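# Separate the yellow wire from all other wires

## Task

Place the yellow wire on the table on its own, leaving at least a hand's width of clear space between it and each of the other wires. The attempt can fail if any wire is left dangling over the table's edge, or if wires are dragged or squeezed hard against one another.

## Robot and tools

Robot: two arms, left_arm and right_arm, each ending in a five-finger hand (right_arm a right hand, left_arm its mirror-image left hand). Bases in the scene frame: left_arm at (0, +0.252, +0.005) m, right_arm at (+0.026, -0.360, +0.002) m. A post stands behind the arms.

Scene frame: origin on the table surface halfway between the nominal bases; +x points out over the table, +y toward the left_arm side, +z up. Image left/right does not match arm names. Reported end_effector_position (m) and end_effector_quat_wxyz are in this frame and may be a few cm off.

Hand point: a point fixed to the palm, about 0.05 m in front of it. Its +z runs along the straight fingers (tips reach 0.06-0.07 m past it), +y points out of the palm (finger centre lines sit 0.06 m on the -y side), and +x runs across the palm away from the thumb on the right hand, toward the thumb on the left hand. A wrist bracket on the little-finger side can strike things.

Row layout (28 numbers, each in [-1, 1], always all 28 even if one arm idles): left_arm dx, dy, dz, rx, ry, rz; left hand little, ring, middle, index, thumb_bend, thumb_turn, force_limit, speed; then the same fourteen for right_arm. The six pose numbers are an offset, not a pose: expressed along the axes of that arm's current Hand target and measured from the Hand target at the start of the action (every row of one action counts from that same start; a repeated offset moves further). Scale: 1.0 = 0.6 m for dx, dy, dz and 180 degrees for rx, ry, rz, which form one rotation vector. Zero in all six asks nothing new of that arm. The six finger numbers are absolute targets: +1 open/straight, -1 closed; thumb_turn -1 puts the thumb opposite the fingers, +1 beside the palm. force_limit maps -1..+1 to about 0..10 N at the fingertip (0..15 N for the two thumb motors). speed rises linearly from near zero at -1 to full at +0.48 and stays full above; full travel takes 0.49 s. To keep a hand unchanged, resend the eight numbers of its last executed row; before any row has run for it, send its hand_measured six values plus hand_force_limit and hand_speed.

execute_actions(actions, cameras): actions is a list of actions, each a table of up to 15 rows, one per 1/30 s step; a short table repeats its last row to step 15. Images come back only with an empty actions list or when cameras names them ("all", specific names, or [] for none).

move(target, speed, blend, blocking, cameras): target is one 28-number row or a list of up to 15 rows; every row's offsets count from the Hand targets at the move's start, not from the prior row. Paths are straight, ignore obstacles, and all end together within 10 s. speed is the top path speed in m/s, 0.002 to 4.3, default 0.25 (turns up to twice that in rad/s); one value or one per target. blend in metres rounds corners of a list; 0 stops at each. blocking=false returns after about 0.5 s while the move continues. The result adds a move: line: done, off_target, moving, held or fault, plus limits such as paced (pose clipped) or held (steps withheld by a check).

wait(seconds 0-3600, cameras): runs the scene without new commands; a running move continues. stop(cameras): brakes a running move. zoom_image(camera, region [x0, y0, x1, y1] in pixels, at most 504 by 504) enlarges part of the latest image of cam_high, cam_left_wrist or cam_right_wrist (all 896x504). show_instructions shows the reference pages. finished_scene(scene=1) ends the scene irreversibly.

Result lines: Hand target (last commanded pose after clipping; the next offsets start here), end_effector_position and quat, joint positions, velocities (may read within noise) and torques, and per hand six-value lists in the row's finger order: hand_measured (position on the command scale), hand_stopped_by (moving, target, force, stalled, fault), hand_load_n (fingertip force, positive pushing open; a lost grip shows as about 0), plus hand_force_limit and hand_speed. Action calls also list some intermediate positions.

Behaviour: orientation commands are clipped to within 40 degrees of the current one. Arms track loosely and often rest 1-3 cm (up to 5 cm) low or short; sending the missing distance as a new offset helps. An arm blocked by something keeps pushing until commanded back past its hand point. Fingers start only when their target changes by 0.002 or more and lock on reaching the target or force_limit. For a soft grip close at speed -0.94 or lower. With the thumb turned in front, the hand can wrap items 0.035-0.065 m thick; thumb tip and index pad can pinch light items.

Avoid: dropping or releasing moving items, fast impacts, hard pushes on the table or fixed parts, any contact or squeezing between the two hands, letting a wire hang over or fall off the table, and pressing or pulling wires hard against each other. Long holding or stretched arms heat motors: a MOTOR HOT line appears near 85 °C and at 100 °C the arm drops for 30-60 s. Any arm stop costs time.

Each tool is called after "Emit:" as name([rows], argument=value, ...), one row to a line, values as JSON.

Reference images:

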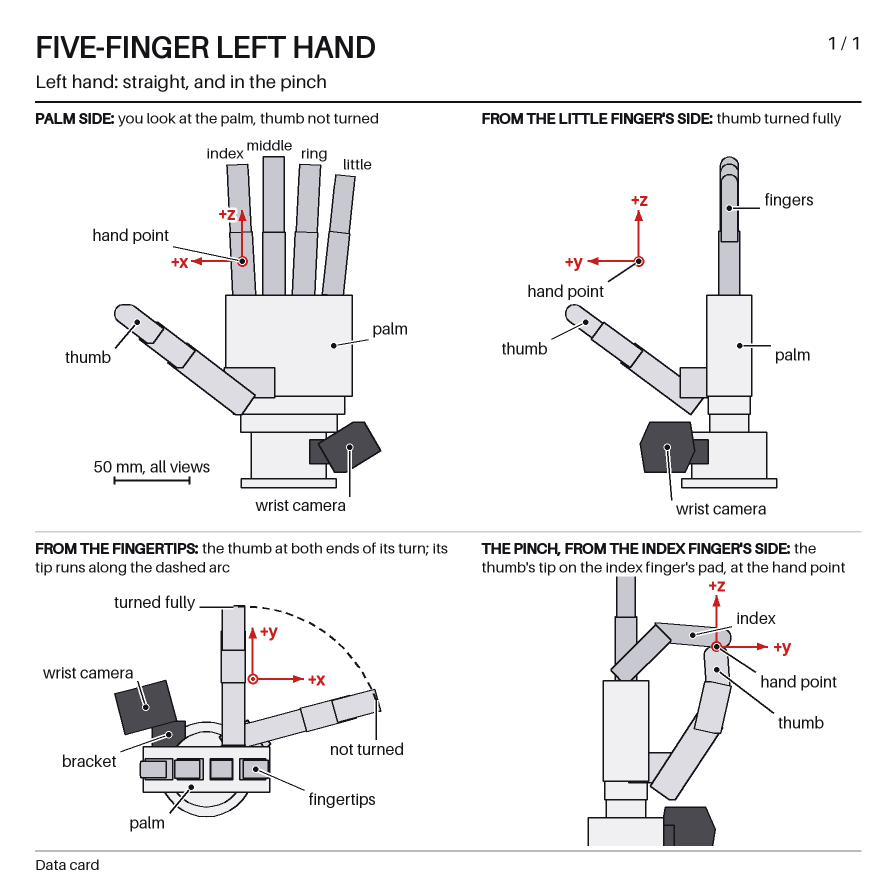

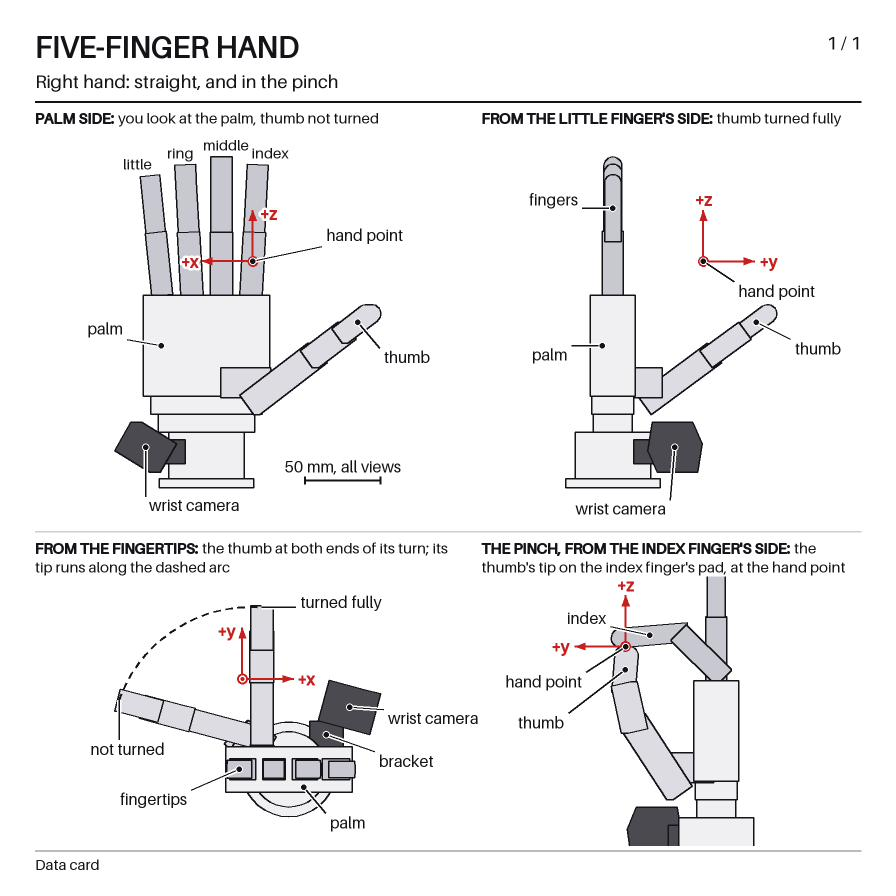

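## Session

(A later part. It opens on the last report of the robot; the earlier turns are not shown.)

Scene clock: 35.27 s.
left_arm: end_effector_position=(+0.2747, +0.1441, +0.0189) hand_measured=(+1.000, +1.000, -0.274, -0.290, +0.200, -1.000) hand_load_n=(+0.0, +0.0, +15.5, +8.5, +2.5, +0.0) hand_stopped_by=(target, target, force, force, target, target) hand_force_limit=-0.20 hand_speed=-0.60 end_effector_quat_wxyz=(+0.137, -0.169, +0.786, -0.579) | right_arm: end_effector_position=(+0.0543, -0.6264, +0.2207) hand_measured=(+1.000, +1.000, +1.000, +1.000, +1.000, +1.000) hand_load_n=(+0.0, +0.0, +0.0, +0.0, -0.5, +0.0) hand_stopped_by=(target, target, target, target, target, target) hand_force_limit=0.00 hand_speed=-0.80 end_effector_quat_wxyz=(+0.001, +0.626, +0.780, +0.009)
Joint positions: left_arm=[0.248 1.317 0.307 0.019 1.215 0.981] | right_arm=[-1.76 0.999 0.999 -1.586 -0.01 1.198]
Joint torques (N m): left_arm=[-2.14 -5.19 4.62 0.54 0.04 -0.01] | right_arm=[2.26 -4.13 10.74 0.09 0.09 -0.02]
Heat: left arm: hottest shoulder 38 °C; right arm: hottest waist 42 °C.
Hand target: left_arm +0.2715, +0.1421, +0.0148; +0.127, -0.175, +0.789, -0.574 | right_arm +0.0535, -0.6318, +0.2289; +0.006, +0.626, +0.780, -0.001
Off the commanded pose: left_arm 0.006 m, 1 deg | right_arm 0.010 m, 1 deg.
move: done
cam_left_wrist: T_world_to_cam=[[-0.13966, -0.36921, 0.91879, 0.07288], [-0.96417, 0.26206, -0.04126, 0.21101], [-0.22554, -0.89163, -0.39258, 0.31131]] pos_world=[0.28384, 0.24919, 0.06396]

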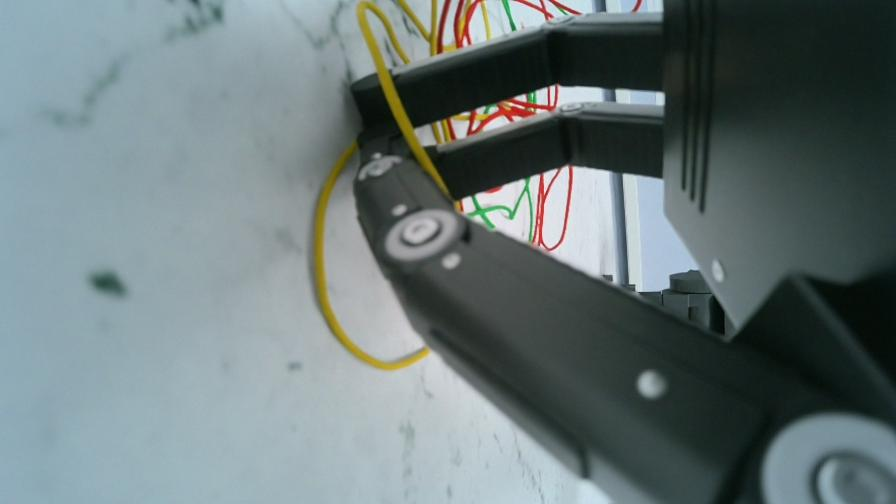

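Emit:
move([
  [-0.01,-0.065,-0.06,0,0,0,1,1,-0.3,-0.3,0.2,-1,-0.2,-0.6,0,0,0,0,0,0,1,1,1,1,1,1,0,-0.8],
], cameras=["cam_high","cam_left_wrist"], speed=0.04)

Emit:
zoom_image(camera="cam_high", region=[460, 215, 580, 315])

Scene clock: 37.97 s.
left_arm: end_effector_position=(+0.2506, +0.1556, +0.0515) hand_measured=(+1.000, +1.000, -0.274, -0.290, +0.200, -1.000) hand_load_n=(+0.0, +0.0, +15.5, +8.5, +2.5, +0.0) hand_stopped_by=(target, target, force, force, target, target) hand_force_limit=-0.20 hand_speed=-0.60 end_effector_quat_wxyz=(+0.106, -0.185, +0.790, -0.575) | right_arm: end_effector_position=(+0.0543, -0.6264, +0.2207) hand_measured=(+1.000, +1.000, +1.000, +1.000, +1.000, +1.000) hand_load_n=(+0.0, +0.0, +0.0, +0.0, +0.0, +0.0) hand_stopped_by=(target, target, target, target, target, target) hand_force_limit=0.00 hand_speed=-0.80 end_effector_quat_wxyz=(+0.001, +0.626, +0.780, +0.009)
Joint positions: left_arm=[0.316 1.166 0.377 -0.488 1.235 1.212] | right_arm=[-1.76 0.999 0.999 -1.586 -0.01 1.198]
Joint torques (N m): left_arm=[-0.21 -5.01 8.53 0.36 0.84 0.18] | right_arm=[2.2 -3.84 10.59 0.18 0.1 0.01]
Heat: left arm: hottest shoulder 38 °C; right arm: hottest waist 42 °C.
Hand target: left_arm +0.2674, +0.1648, +0.0630; +0.127, -0.175, +0.789, -0.574 | right_arm +0.0535, -0.6318, +0.2289; +0.006, +0.626, +0.780, -0.001
Off the commanded pose: left_arm 0.022 m, 3 deg | right_arm 0.010 m, 1 deg.
move: off_target (left_arm)
cam_left_wrist: T_world_to_cam=[[-0.08008, -0.36461, 0.92771, 0.02774], [-0.96179, 0.27272, 0.02417, 0.18052], [-0.26182, -0.89033, -0.37251, 0.33673]] pos_world=[0.264, 0.26069, 0.09534]

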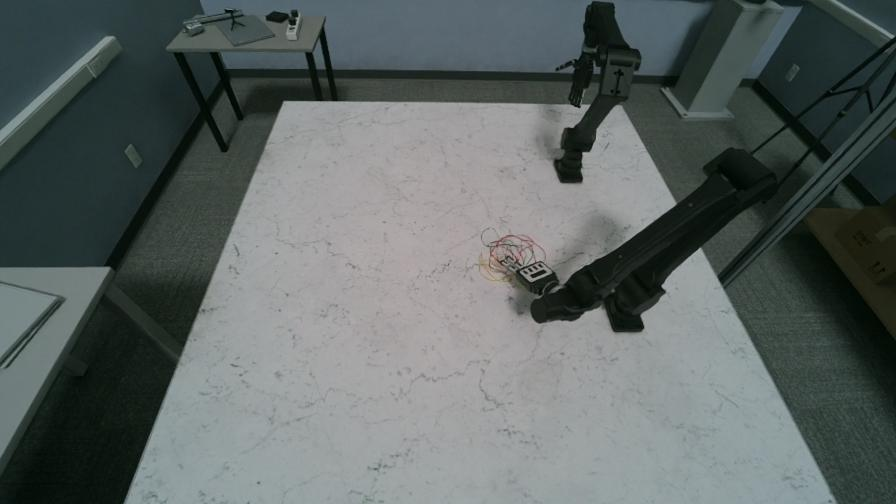

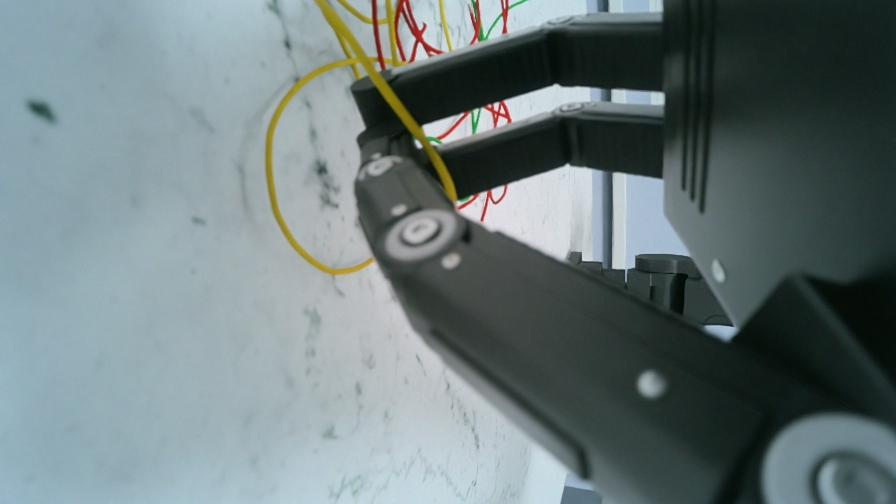

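Scaled by 4.200 from the camera's image (finer frame: 1280x720).

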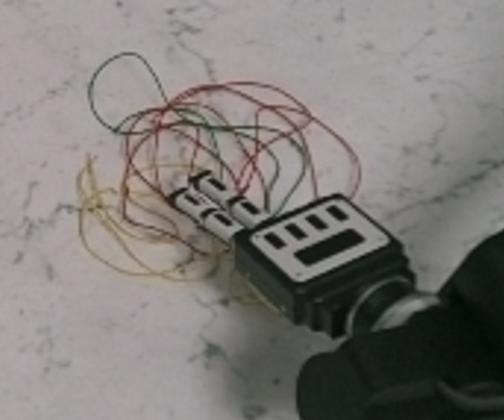

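Emit:
move([
  [-0.0328,-0.0303,-0.052,0,-0.0793,-0.0258,1,1,-0.3,-0.3,0.2,-1,-0.2,-0.6,0,0,0,0,0,0,1,1,1,1,1,1,0,-0.8],
], cameras=["cam_high","cam_left_wrist"], speed=0.04)

Emit:
zoom_image(camera="cam_high", region=[460, 215, 580, 315])

Scene clock: 42.73 s.
left_arm: end_effector_position=(+0.2719, +0.1896, +0.0874) hand_measured=(+1.000, +1.000, -0.274, -0.290, +0.200, -1.000) hand_load_n=(+0.0, +0.0, +15.5, +8.0, +2.5, +0.0) hand_stopped_by=(target, target, force, force, target, target) hand_force_limit=-0.20 hand_speed=-0.60 end_effector_quat_wxyz=(+0.190, -0.273, +0.763, -0.555) | right_arm: end_effector_position=(+0.0543, -0.6264, +0.2207) hand_measured=(+1.000, +1.000, +1.000, +1.000, +1.000, +1.000) hand_load_n=(+0.0, +0.0, +0.0, +0.0, +0.0, +0.0) hand_stopped_by=(target, target, target, target, target, target) hand_force_limit=0.00 hand_speed=-0.80 end_effector_quat_wxyz=(+0.001, +0.626, +0.780, +0.009)
Joint positions: left_arm=[0.429 0.938 0.334 -0.32 1.169 0.872] | right_arm=[-1.76 0.999 0.999 -1.586 -0.01 1.198]
Joint torques (N m): left_arm=[-0.15 -4.31 6.95 1.92 0.49 -0.06] | right_arm=[2.55 -3.9 10.65 0.18 0.11 0.02]
Heat: left arm: hottest shoulder 38 °C; right arm: hottest waist 42 °C.
Hand target: left_arm +0.2751, +0.1949, +0.0899; +0.201, -0.277, +0.760, -0.553 | right_arm +0.0535, -0.6318, +0.2289; +0.006, +0.626, +0.780, -0.001
Off the commanded pose: left_arm 0.007 m, 1 deg | right_arm 0.010 m, 1 deg.
move: done
cam_left_wrist: T_world_to_cam=[[-0.01315, -0.38946, 0.92095, -0.00441], [-0.99967, 0.02524, -0.00359, 0.25046], [-0.02185, -0.9207, -0.38967, 0.32793]] pos_world=[0.25749, 0.29389, 0.13274]

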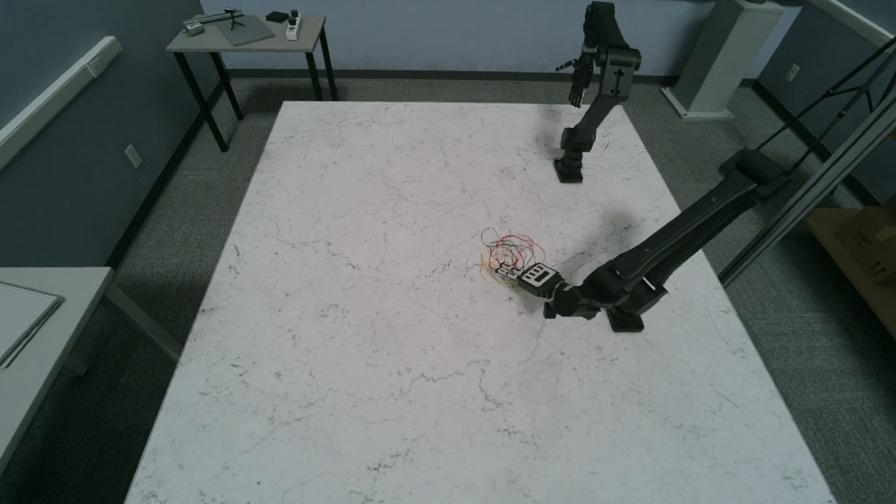

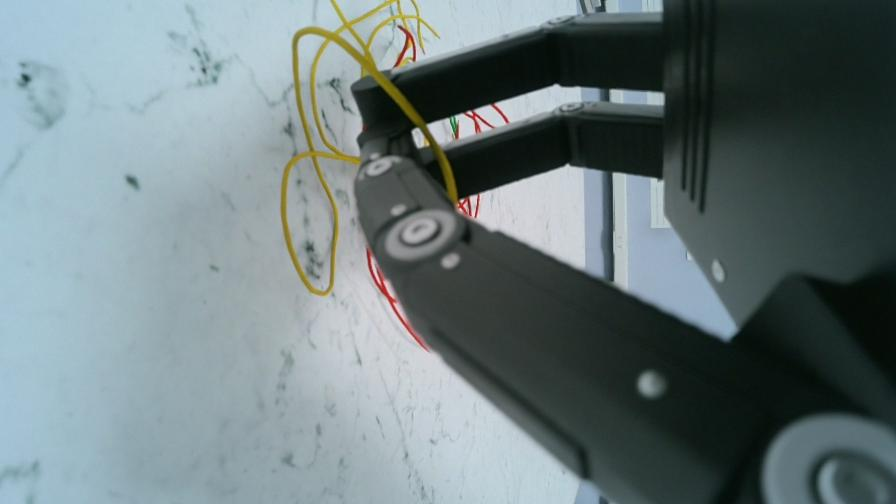

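Scaled by 4.200 from the camera's image (finer frame: 1280x720).

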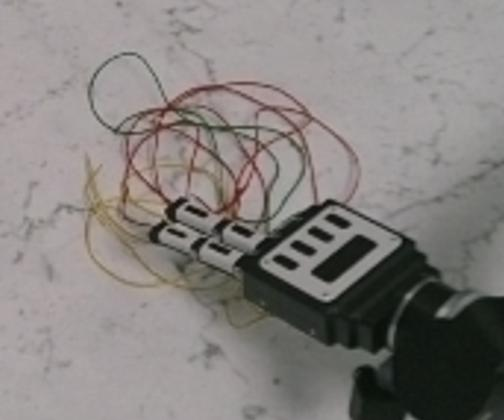

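Emit:
move([
  [-0.061,-0.0172,-0.0548,0,-0.0793,-0.0258,1,1,-0.3,-0.3,0.2,-1,-0.2,-0.6,0,0,0,0,0,0,1,1,1,1,1,1,0,-0.8],
], cameras=["cam_high","cam_left_wrist"], speed=0.05)

Emit:
zoom_image(camera="cam_high", region=[460, 215, 580, 315])

Scene clock: 46.37 s.
left_arm: end_effector_position=(+0.2826, +0.2342, +0.1067) hand_measured=(+1.000, +1.000, -0.274, -0.290, +0.200, -1.000) hand_load_n=(+0.0, +0.0, +15.5, +8.0, +2.5, +0.0) hand_stopped_by=(target, target, force, force, target, target) hand_force_limit=-0.20 hand_speed=-0.60 end_effector_quat_wxyz=(+0.260, -0.370, +0.721, -0.524) | right_arm: end_effector_position=(+0.0543, -0.6264, +0.2207) hand_measured=(+1.000, +1.000, +1.000, +1.000, +1.000, +1.000) hand_load_n=(+0.0, +0.0, +0.0, +0.0, +0.0, +0.0) hand_stopped_by=(target, target, target, target, target, target) hand_force_limit=0.00 hand_speed=-0.80 end_effector_quat_wxyz=(+0.001, +0.626, +0.780, +0.009)
Joint positions: left_arm=[0.568 0.8 0.31 -0.249 1.084 0.665] | right_arm=[-1.76 0.999 0.999 -1.586 -0.01 1.198]
Joint torques (N m): left_arm=[0.09 -3.14 7.47 1.89 0.39 -0.09] | right_arm=[2.32 -3.43 10.66 0.14 0.12 0.01]
Heat: left arm: hottest shoulder 38 °C; right arm: hottest waist 42 °C.
Hand target: left_arm +0.2850, +0.2400, +0.1098; +0.271, -0.374, +0.717, -0.522 | right_arm +0.0535, -0.6318, +0.2289; +0.006, +0.626, +0.780, -0.001
Off the commanded pose: left_arm 0.007 m, 1 deg | right_arm 0.010 m, 1 deg.
move: done
cam_left_wrist: T_world_to_cam=[[0.09083, -0.38103, 0.92009, -0.03597], [-0.97216, -0.2343, -0.00106, 0.31289], [0.21598, -0.89438, -0.3917, 0.30358]] pos_world=[0.24188, 0.33113, 0.15234]

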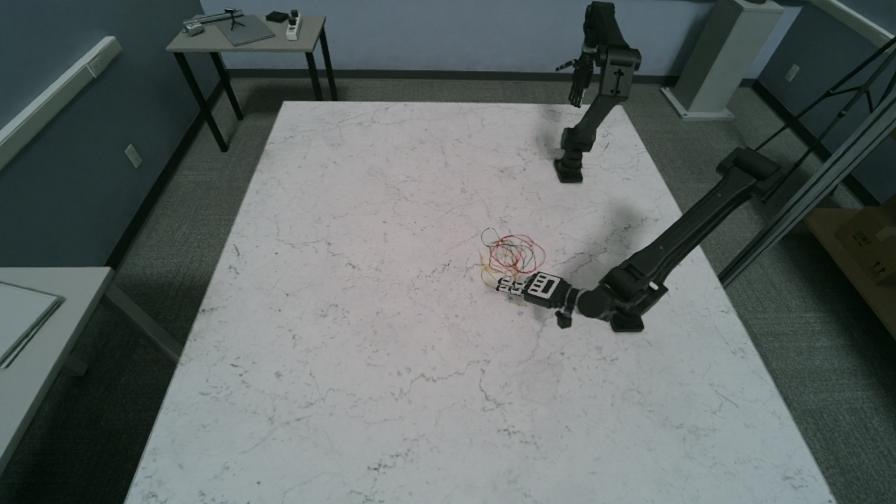

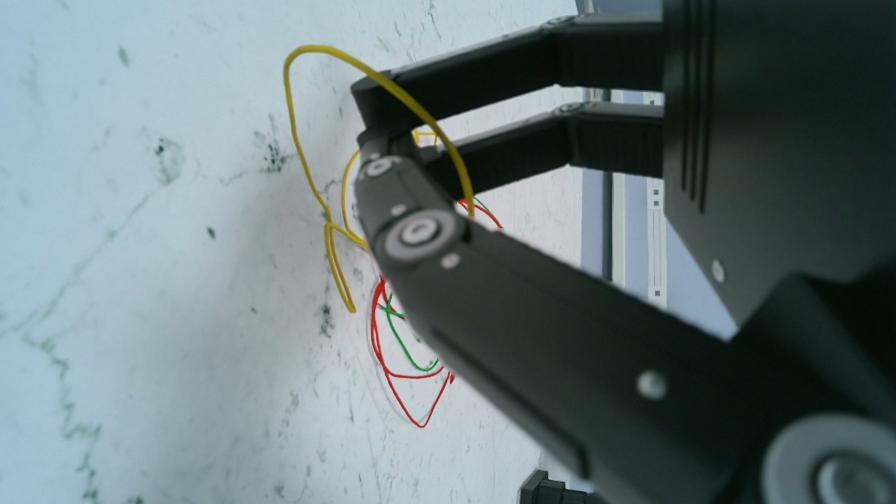

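Scaled by 4.200 from the camera's image (finer frame: 1280x720).

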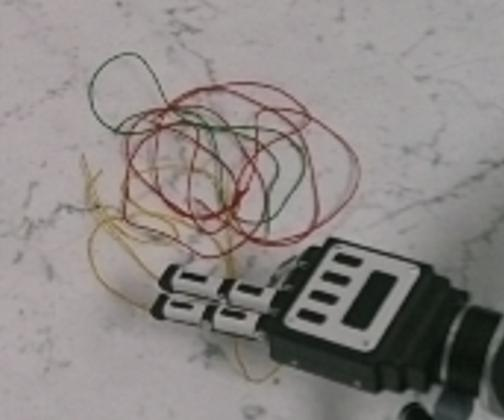

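Emit:
move([
  [-0.1058,-0.0245,-0.0323,0,-0.0793,-0.0258,1,1,-0.3,-0.3,0.2,-1,-0.2,-0.6,0,0,0,0,0,0,1,1,1,1,1,1,0,-0.8],
], cameras=["cam_high","cam_left_wrist"], speed=0.05)

Emit:
zoom_image(camera="cam_high", region=[460, 215, 580, 315])

Scene clock: 50.07 s.
left_arm: end_effector_position=(+0.2993, +0.2866, +0.1117) hand_measured=(+1.000, +1.000, -0.274, -0.290, +0.200, -1.000) hand_load_n=(+0.0, +0.0, +15.5, +8.0, +2.5, +0.0) hand_stopped_by=(target, target, force, force, target, target) hand_force_limit=-0.20 hand_speed=-0.60 end_effector_quat_wxyz=(+0.314, -0.470, +0.667, -0.485) | right_arm: end_effector_position=(+0.0543, -0.6264, +0.2207) hand_measured=(+1.000, +1.000, +1.000, +1.000, +1.000, +1.000) hand_load_n=(+0.0, +0.0, +0.0, +0.0, +0.0, +0.0) hand_stopped_by=(target, target, target, target, target, target) hand_force_limit=0.00 hand_speed=-0.80 end_effector_quat_wxyz=(+0.001, +0.626, +0.780, +0.009)
Joint positions: left_arm=[0.675 0.797 0.31 -0.132 0.959 0.488] | right_arm=[-1.76 0.999 0.999 -1.586 -0.01 1.198]
Joint torques (N m): left_arm=[-0.38 -2.9 10.13 2.04 0.27 -0.03] | right_arm=[2.43 -3.49 10.63 0.02 0.1 0.02]
Heat: left arm: hottest shoulder 38 °C; right arm: hottest waist 42 °C.
Hand target: left_arm +0.3100, +0.3001, +0.1297; +0.337, -0.465, +0.662, -0.482 | right_arm +0.0535, -0.6318, +0.2289; +0.006, +0.626, +0.780, -0.001
Off the commanded pose: left_arm 0.025 m, 3 deg | right_arm 0.010 m, 1 deg.
move: off_target (left_arm)
cam_left_wrist: T_world_to_cam=[[0.21094, -0.33, 0.92011, -0.07268], [-0.87806, -0.47761, 0.03, 0.37958], [0.42956, -0.81424, -0.39051, 0.26182]] pos_world=[0.23616, 0.3705, 0.15773]

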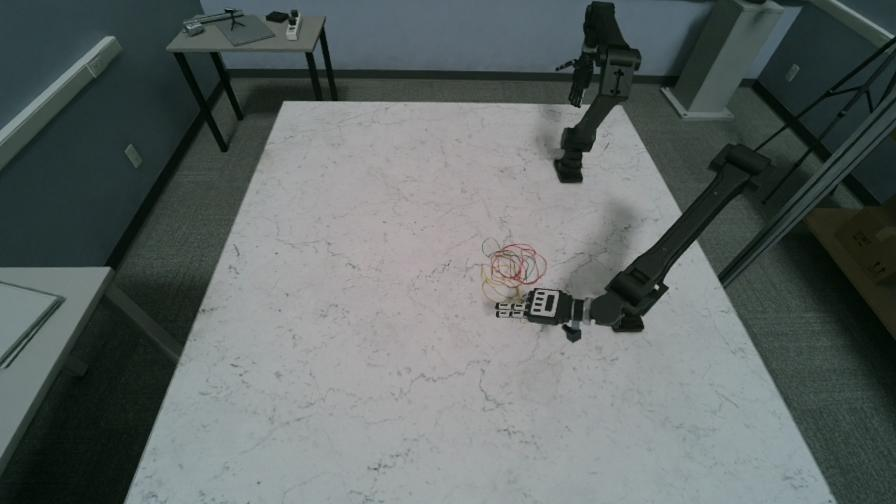

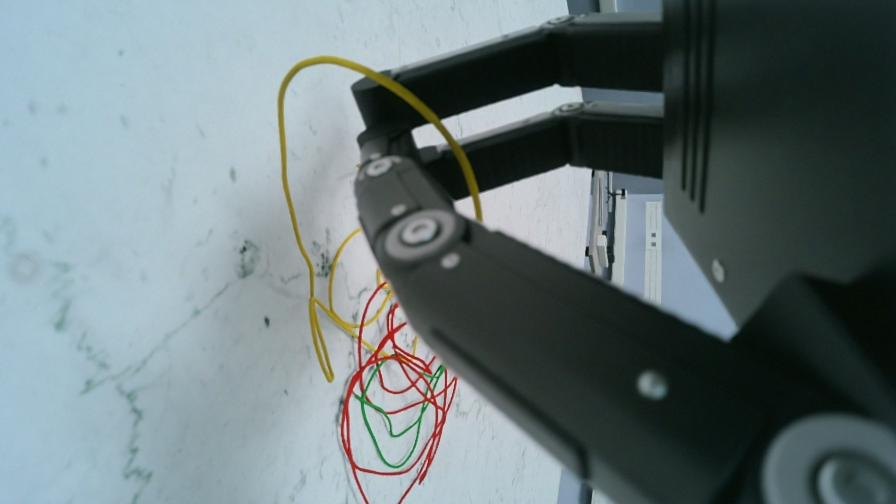

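Scaled by 4.200 from the camera's image (finer frame: 1280x720).

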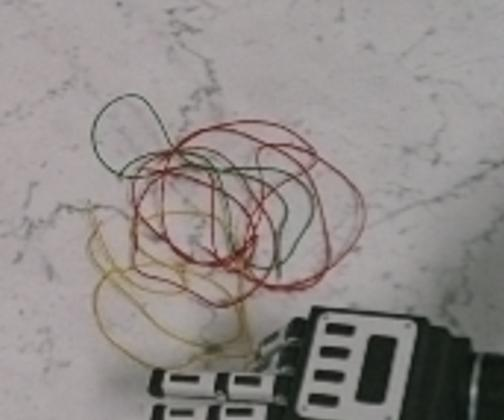

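Emit:
zoom_image(camera="cam_left_wrist", region=[260, 200, 500, 504])

Emit:
zoom_image(camera="cam_high", region=[475, 230, 555, 310])

Scaled by 1.658 from the camera's image (finer frame: 1280x720).

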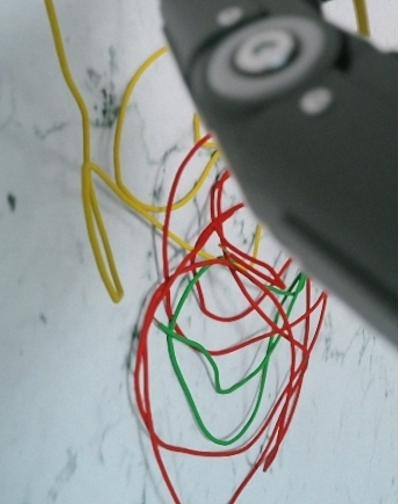

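Scaled by 6.300 from the camera's image (finer frame: 1280x720).

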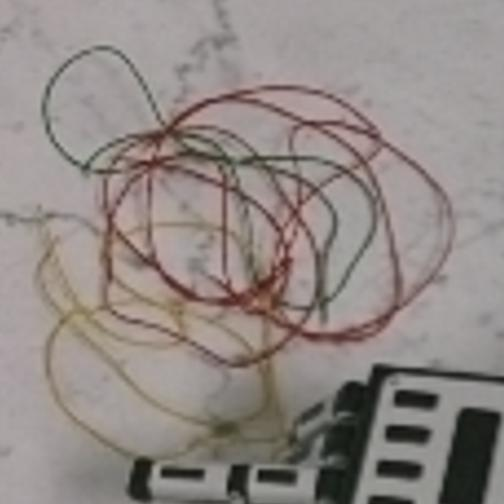

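Emit:
move([
  [0,-0.1268,-0.0412,0,0,0,1,1,-0.3,-0.3,0.2,-1,-0.2,-0.6,0,0,0,0,0,0,1,1,1,1,1,1,0,-0.8],
], cameras=["cam_high","cam_left_wrist"], speed=0.06)

Emit:
zoom_image(camera="cam_high", region=[475, 230, 575, 330])

Emit:
zoom_image(camera="cam_left_wrist", region=[260, 200, 500, 504])

Scene clock: 53.07 s.
left_arm: end_effector_position=(+0.3026, +0.2893, +0.1850) hand_measured=(+1.000, +1.000, -0.274, -0.290, +0.200, -1.000) hand_load_n=(+0.0, +0.0, +15.5, +8.0, +2.5, +0.0) hand_stopped_by=(target, target, force, force, target, target) hand_force_limit=-0.20 hand_speed=-0.60 end_effector_quat_wxyz=(+0.316, -0.471, +0.666, -0.485) | right_arm: end_effector_position=(+0.0543, -0.6264, +0.2207) hand_measured=(+1.000, +1.000, +1.000, +1.000, +1.000, +1.000) hand_load_n=(+0.0, +0.0, +0.0, +0.0, +0.0, +0.0) hand_stopped_by=(target, target, target, target, target, target) hand_force_limit=0.00 hand_speed=-0.80 end_effector_quat_wxyz=(+0.001, +0.626, +0.780, +0.009)
Joint positions: left_arm=[0.675 0.69 0.475 -0.396 0.956 0.481] | right_arm=[-1.76 0.999 0.999 -1.586 -0.01 1.198]
Joint torques (N m): left_arm=[-0.91 -3.19 12.11 1.26 0.36 0.02] | right_arm=[2.61 -3.84 10.73 0.24 0.1 0.01]
Heat: left arm: hottest shoulder 38 °C; right arm: hottest waist 42 °C.
Hand target: left_arm +0.3100, +0.3002, +0.2097; +0.337, -0.465, +0.662, -0.482 | right_arm +0.0535, -0.6318, +0.2289; +0.006, +0.626, +0.780, -0.001
Off the commanded pose: left_arm 0.028 m, 3 deg | right_arm 0.010 m, 1 deg.
move: off_target (left_arm)
cam_left_wrist: T_world_to_cam=[[0.2103, -0.32856, 0.92077, -0.14028], [-0.87571, -0.48203, 0.028, 0.38241], [0.43464, -0.81221, -0.3891, 0.28879]] pos_world=[0.23886, 0.3728, 0.23083]

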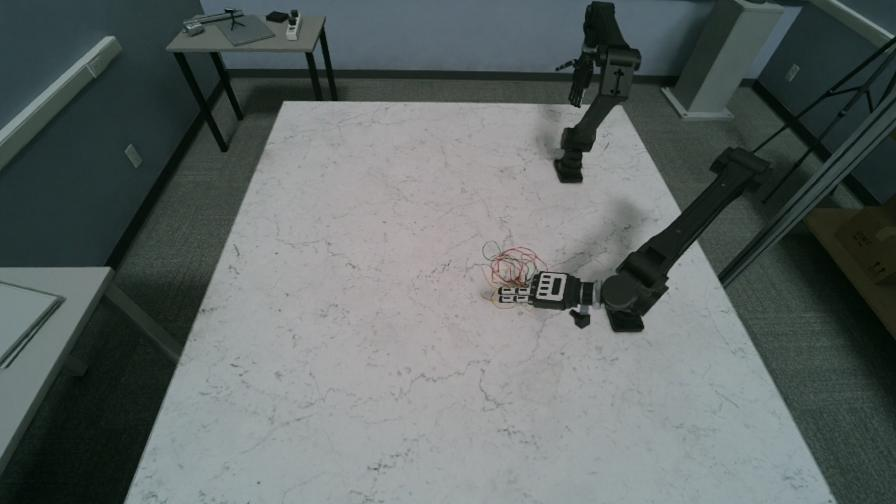

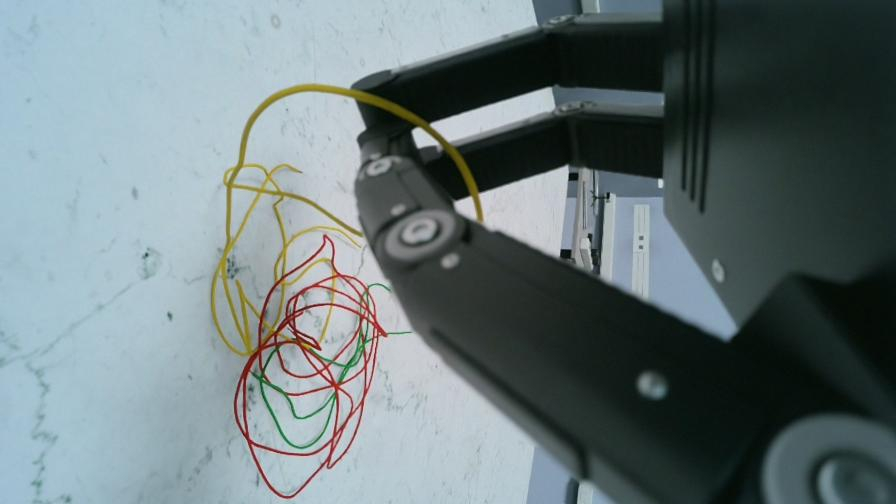

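Scaled by 5.040 from the camera's image (finer frame: 1280x720).

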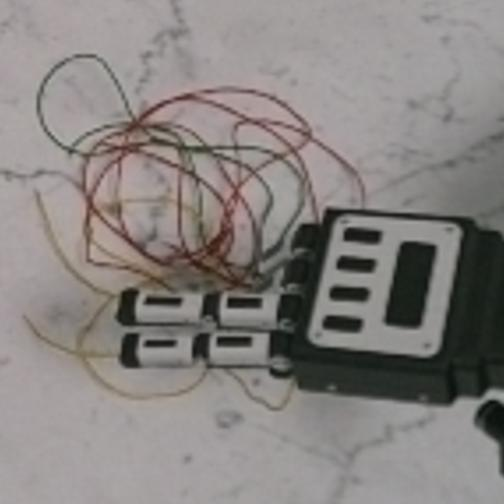

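Scaled by 1.658 from the camera's image (finer frame: 1280x720).

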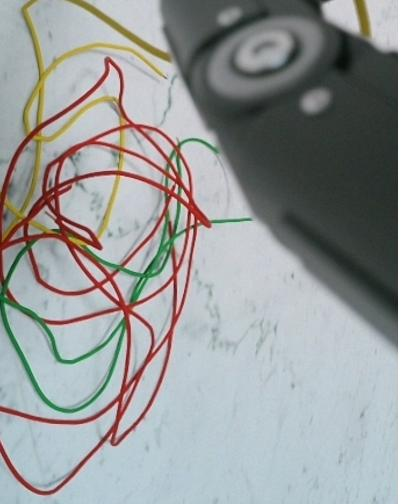

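Emit:
move([
  [-0.0783,-0.149,-0.0786,0,0,0,1,1,-0.3,-0.3,0.2,-1,-0.2,-0.6,0,0,0,0,0,0,1,1,1,1,1,1,0,-0.8],
], cameras=["cam_high","cam_left_wrist"], speed=0.06)

Emit:
zoom_image(camera="cam_high", region=[475, 230, 575, 330])

Emit:
zoom_image(camera="cam_left_wrist", region=[160, 150, 460, 504])

Scene clock: 56.00 s.
left_arm: end_effector_position=(+0.3055, +0.3393, +0.2884) hand_measured=(+1.000, +1.000, -0.274, -0.290, +0.200, -1.000) hand_load_n=(+0.0, +0.0, +15.0, +8.0, +2.5, +0.0) hand_stopped_by=(target, target, force, force, target, target) hand_force_limit=-0.20 hand_speed=-0.60 end_effector_quat_wxyz=(+0.317, -0.475, +0.660, -0.488) | right_arm: end_effector_position=(+0.0543, -0.6264, +0.2207) hand_measured=(+1.000, +1.000, +1.000, +1.000, +1.000, +1.000) hand_load_n=(+0.0, +0.0, +0.0, +0.0, +0.0, +0.0) hand_stopped_by=(target, target, target, target, target, target) hand_force_limit=0.00 hand_speed=-0.80 end_effector_quat_wxyz=(+0.001, +0.626, +0.780, +0.009)
Joint positions: left_arm=[0.833 0.798 0.807 -0.763 1.079 0.644] | right_arm=[-1.76 0.999 0.999 -1.586 -0.01 1.198]
Joint torques (N m): left_arm=[-0.09 -2.84 11.96 1.2 0.6 0.27] | right_arm=[2.49 -3.84 10.62 0.1 0.11 0.03]
Heat: left arm: hottest shoulder 38 °C; right arm: hottest waist 42 °C.
Hand target: left_arm +0.3099, +0.3503, +0.3093; +0.337, -0.465, +0.662, -0.482 | right_arm +0.0535, -0.6318, +0.2289; +0.006, +0.626, +0.780, -0.001
Off the commanded pose: left_arm 0.024 m, 3 deg | right_arm 0.010 m, 1 deg.
move: off_target (left_arm)
cam_left_wrist: T_world_to_cam=[[0.20915, -0.31698, 0.92509, -0.22445], [-0.87137, -0.48976, 0.0292, 0.40709], [0.44381, -0.8122, -0.37864, 0.36258]] pos_world=[0.24075, 0.42272, 0.33303]

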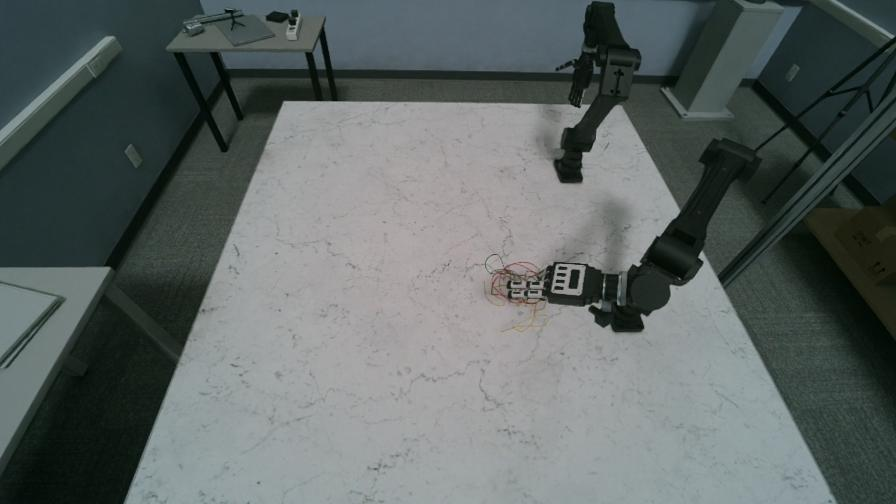

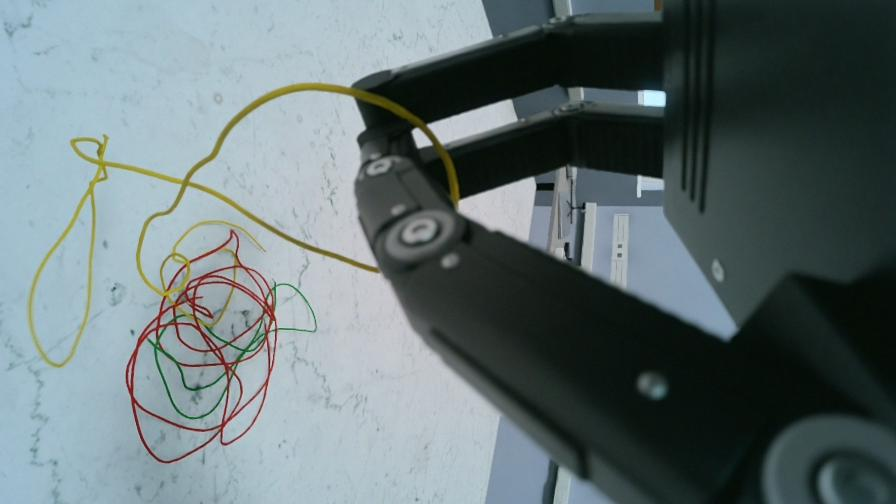

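Scaled by 5.040 from the camera's image (finer frame: 1280x720).

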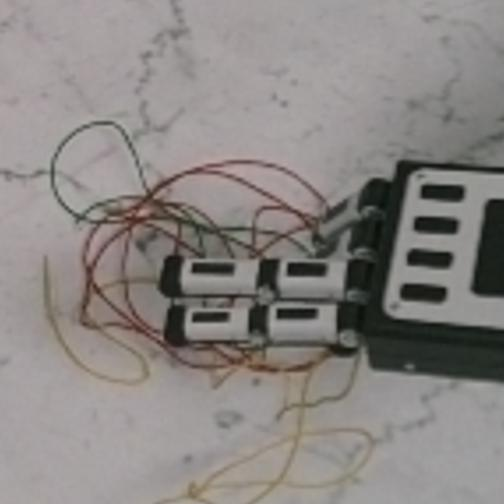

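Scaled by 1.424 from the camera's image (finer frame: 1280x720).

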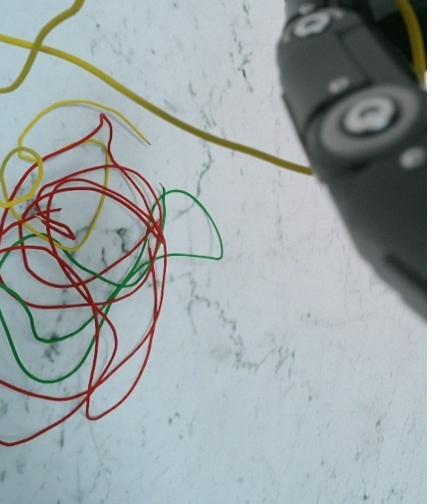

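Emit:
zoom_image(camera="cam_left_wrist", region=[110, 190, 340, 360])

Scaled by 2.191 from the camera's image (finer frame: 1280x720).

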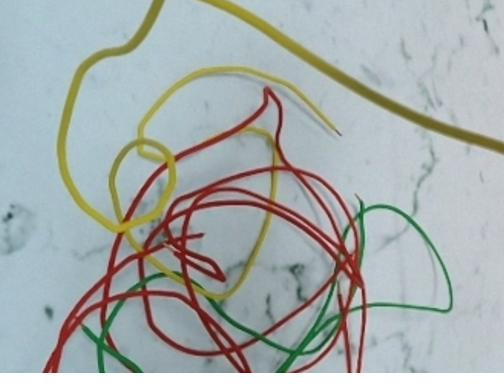

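Emit:
move([
  [-0.1111,-0.0991,-0.0187,0,-0.1057,-0.0343,1,1,-0.3,-0.3,0.2,-1,-0.2,-0.6,0,0,0,0,0,0,1,1,1,1,1,1,0,-0.8],
], cameras=["cam_high","cam_left_wrist"], speed=0.06)

Emit:
zoom_image(camera="cam_high", region=[475, 230, 575, 330])

Emit:
zoom_image(camera="cam_left_wrist", region=[50, 200, 400, 504])

Scene clock: 60.43 s.
left_arm: end_effector_position=(+0.3318, +0.4036, +0.3412) hand_measured=(+1.000, +1.000, -0.274, -0.290, +0.200, -1.000) hand_load_n=(+0.0, +0.0, +15.5, +8.0, +2.5, +0.0) hand_stopped_by=(target, target, force, force, target, target) hand_force_limit=-0.20 hand_speed=-0.60 end_effector_quat_wxyz=(-0.393, +0.587, -0.574, +0.415) | right_arm: end_effector_position=(+0.0543, -0.6264, +0.2207) hand_measured=(+1.000, +1.000, +1.000, +1.000, +1.000, +1.000) hand_load_n=(+0.0, +0.0, -0.5, +0.0, +0.0, +0.0) hand_stopped_by=(target, target, target, target, target, target) hand_force_limit=0.00 hand_speed=-0.80 end_effector_quat_wxyz=(+0.001, +0.626, +0.780, +0.009)
Joint positions: left_arm=[0.838 0.807 0.923 -0.626 0.781 0.336] | right_arm=[-1.76 0.999 0.999 -1.586 -0.01 1.198]
Joint torques (N m): left_arm=[-1.49 -2.78 12.6 2 0.14 -0.11] | right_arm=[2.2 -3.6 10.56 0.14 0.11 0.01]
Heat: left arm: hottest elbow 39 °C; right arm: hottest waist 42 °C.
Hand target: left_arm +0.3398, +0.4105, +0.3692; -0.416, +0.573, -0.571, +0.416 | right_arm +0.0535, -0.6318, +0.2289; +0.006, +0.626, +0.780, -0.001
Off the commanded pose: left_arm 0.030 m, 3 deg | right_arm 0.010 m, 1 deg.
move: off_target (left_arm)
cam_left_wrist: T_world_to_cam=[[0.32823, -0.23342, 0.91531, -0.32842], [-0.64854, -0.7602, 0.0387, 0.49197], [0.68678, -0.60632, -0.4009, 0.26704]] pos_world=[0.24346, 0.45924, 0.38862]

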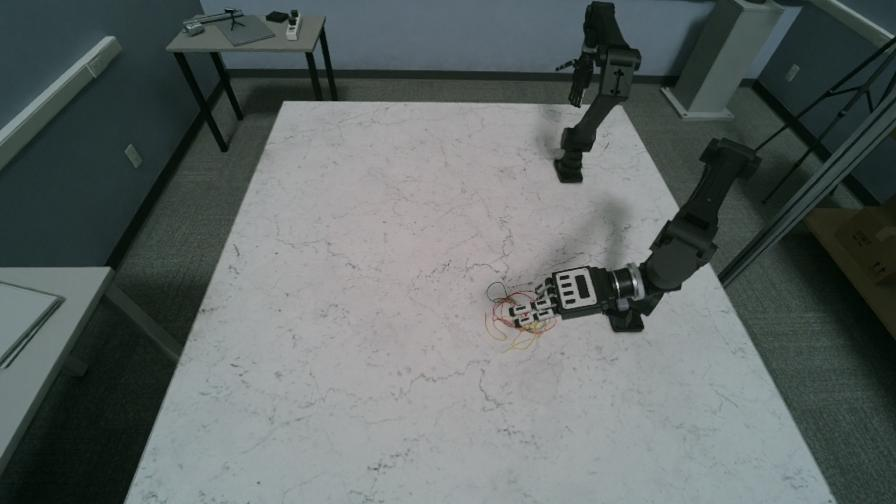

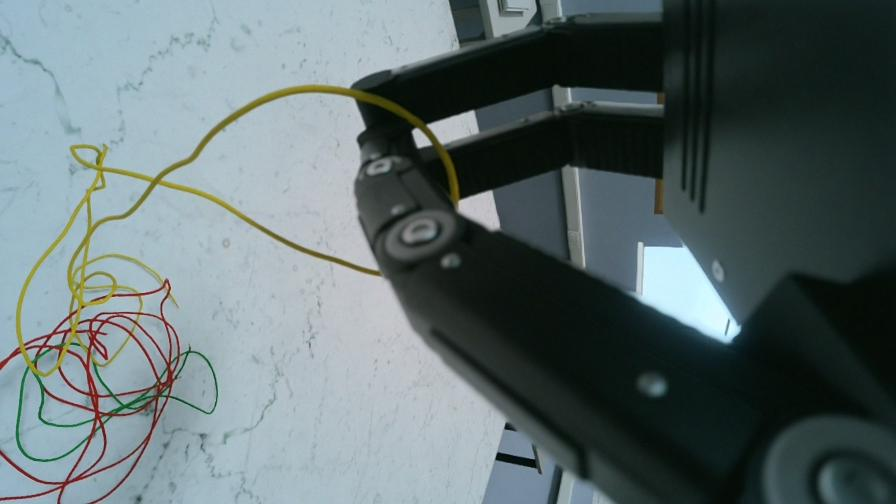

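Scaled by 5.040 from the camera's image (finer frame: 1280x720).

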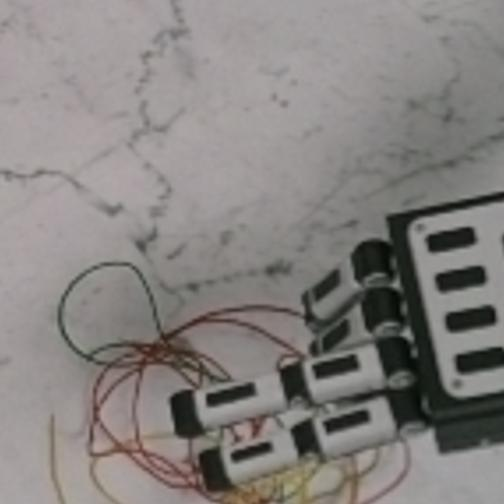

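Scaled by 1.440 from the camera's image (finer frame: 1280x720).

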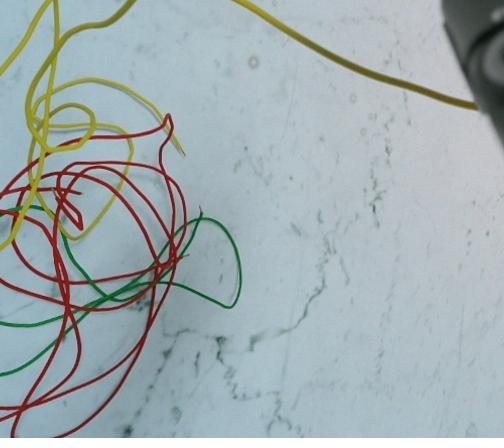

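Emit:
move([
  [0.2333,-0.0638,-0.0733,0,0,0,1,1,-0.3,-0.3,0.2,-1,-0.2,-0.6,0,0,0,0,0,0,1,1,1,1,1,1,0,-0.8],
], cameras=["cam_high","cam_left_wrist"], speed=0.1)

Emit:
zoom_image(camera="cam_high", region=[475, 230, 595, 350])

Emit:
zoom_image(camera="cam_left_wrist", region=[100, 150, 500, 504])

Scene clock: 64.10 s.
left_arm: end_effector_position=(+0.3102, +0.2760, +0.3926) hand_measured=(+1.000, +1.000, -0.274, -0.290, +0.200, -1.000) hand_load_n=(+0.0, +0.0, +15.5, +8.0, +2.5, +0.0) hand_stopped_by=(target, target, force, force, target, target) hand_force_limit=-0.20 hand_speed=-0.60 end_effector_quat_wxyz=(-0.404, +0.584, -0.576, +0.404) | right_arm: end_effector_position=(+0.0543, -0.6264, +0.2207) hand_measured=(+1.000, +1.000, +1.000, +1.000, +1.000, +1.000) hand_load_n=(+0.0, +0.0, +0.0, +0.0, +0.0, +0.0) hand_stopped_by=(target, target, target, target, target, target) hand_force_limit=0.00 hand_speed=-0.80 end_effector_quat_wxyz=(+0.001, +0.626, +0.780, +0.009)
Joint positions: left_arm=[0.355 0.561 0.962 -0.775 0.32 0.117] | right_arm=[-1.76 0.999 0.999 -1.586 -0.01 1.198]
Joint torques (N m): left_arm=[-2.2 -0.67 11.97 1.44 0.03 0] | right_arm=[2.32 -3.72 10.63 0.05 0.08 0]
Heat: left arm: hottest elbow 40 °C; right arm: hottest waist 42 °C.
Hand target: left_arm +0.3100, +0.2705, +0.4194; -0.416, +0.573, -0.571, +0.416 | right_arm +0.0535, -0.6318, +0.2289; +0.006, +0.626, +0.780, -0.001
Off the commanded pose: left_arm 0.027 m, 2 deg | right_arm 0.010 m, 1 deg.
move: off_target (left_arm)
cam_left_wrist: T_world_to_cam=[[0.33126, -0.25725, 0.9078, -0.38944], [-0.63928, -0.76882, 0.01541, 0.38768], [0.69397, -0.58544, -0.41913, 0.22418]] pos_world=[0.22126, 0.32912, 0.44152]

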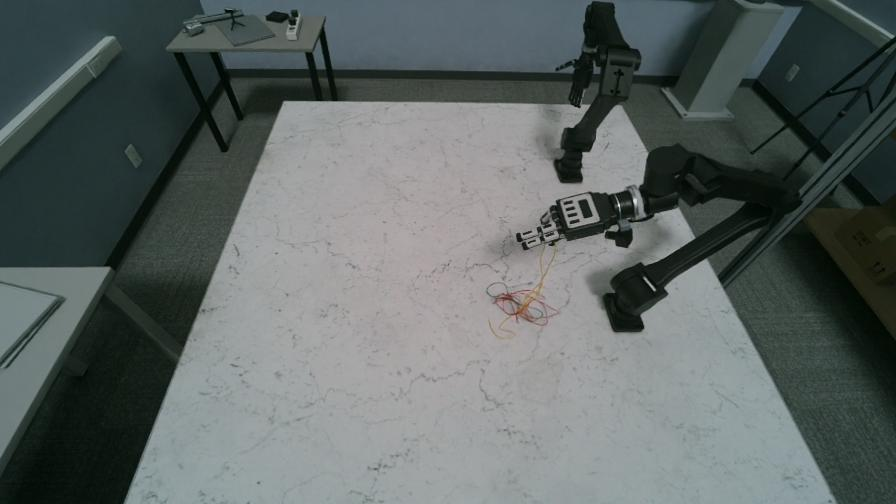

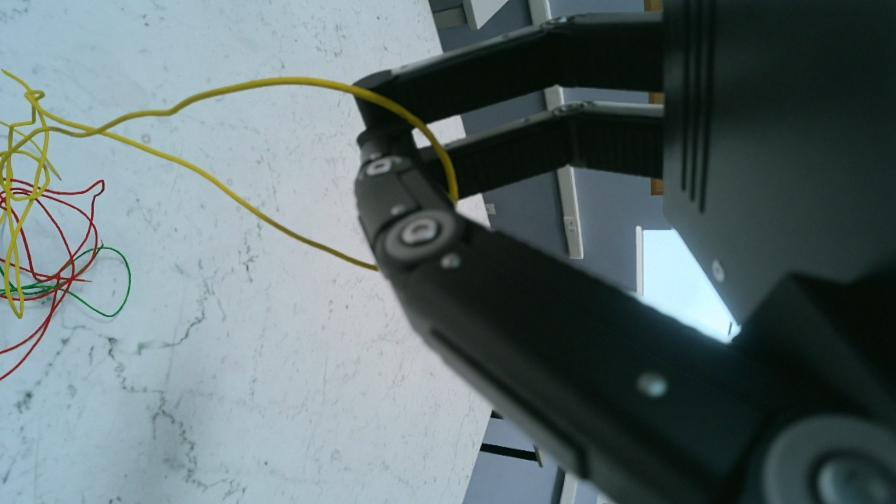

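Scaled by 4.200 from the camera's image (finer frame: 1280x720).

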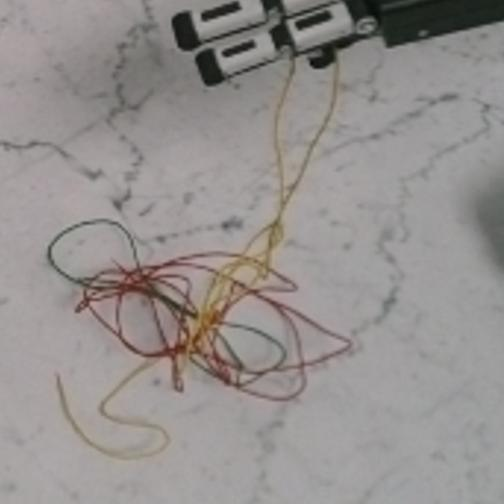

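Scaled by 1.260 from the camera's image (finer frame: 1280x720).

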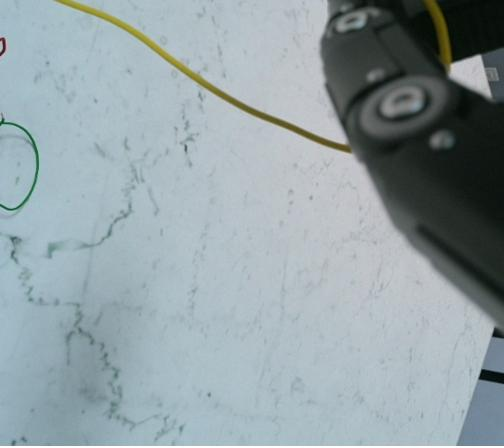

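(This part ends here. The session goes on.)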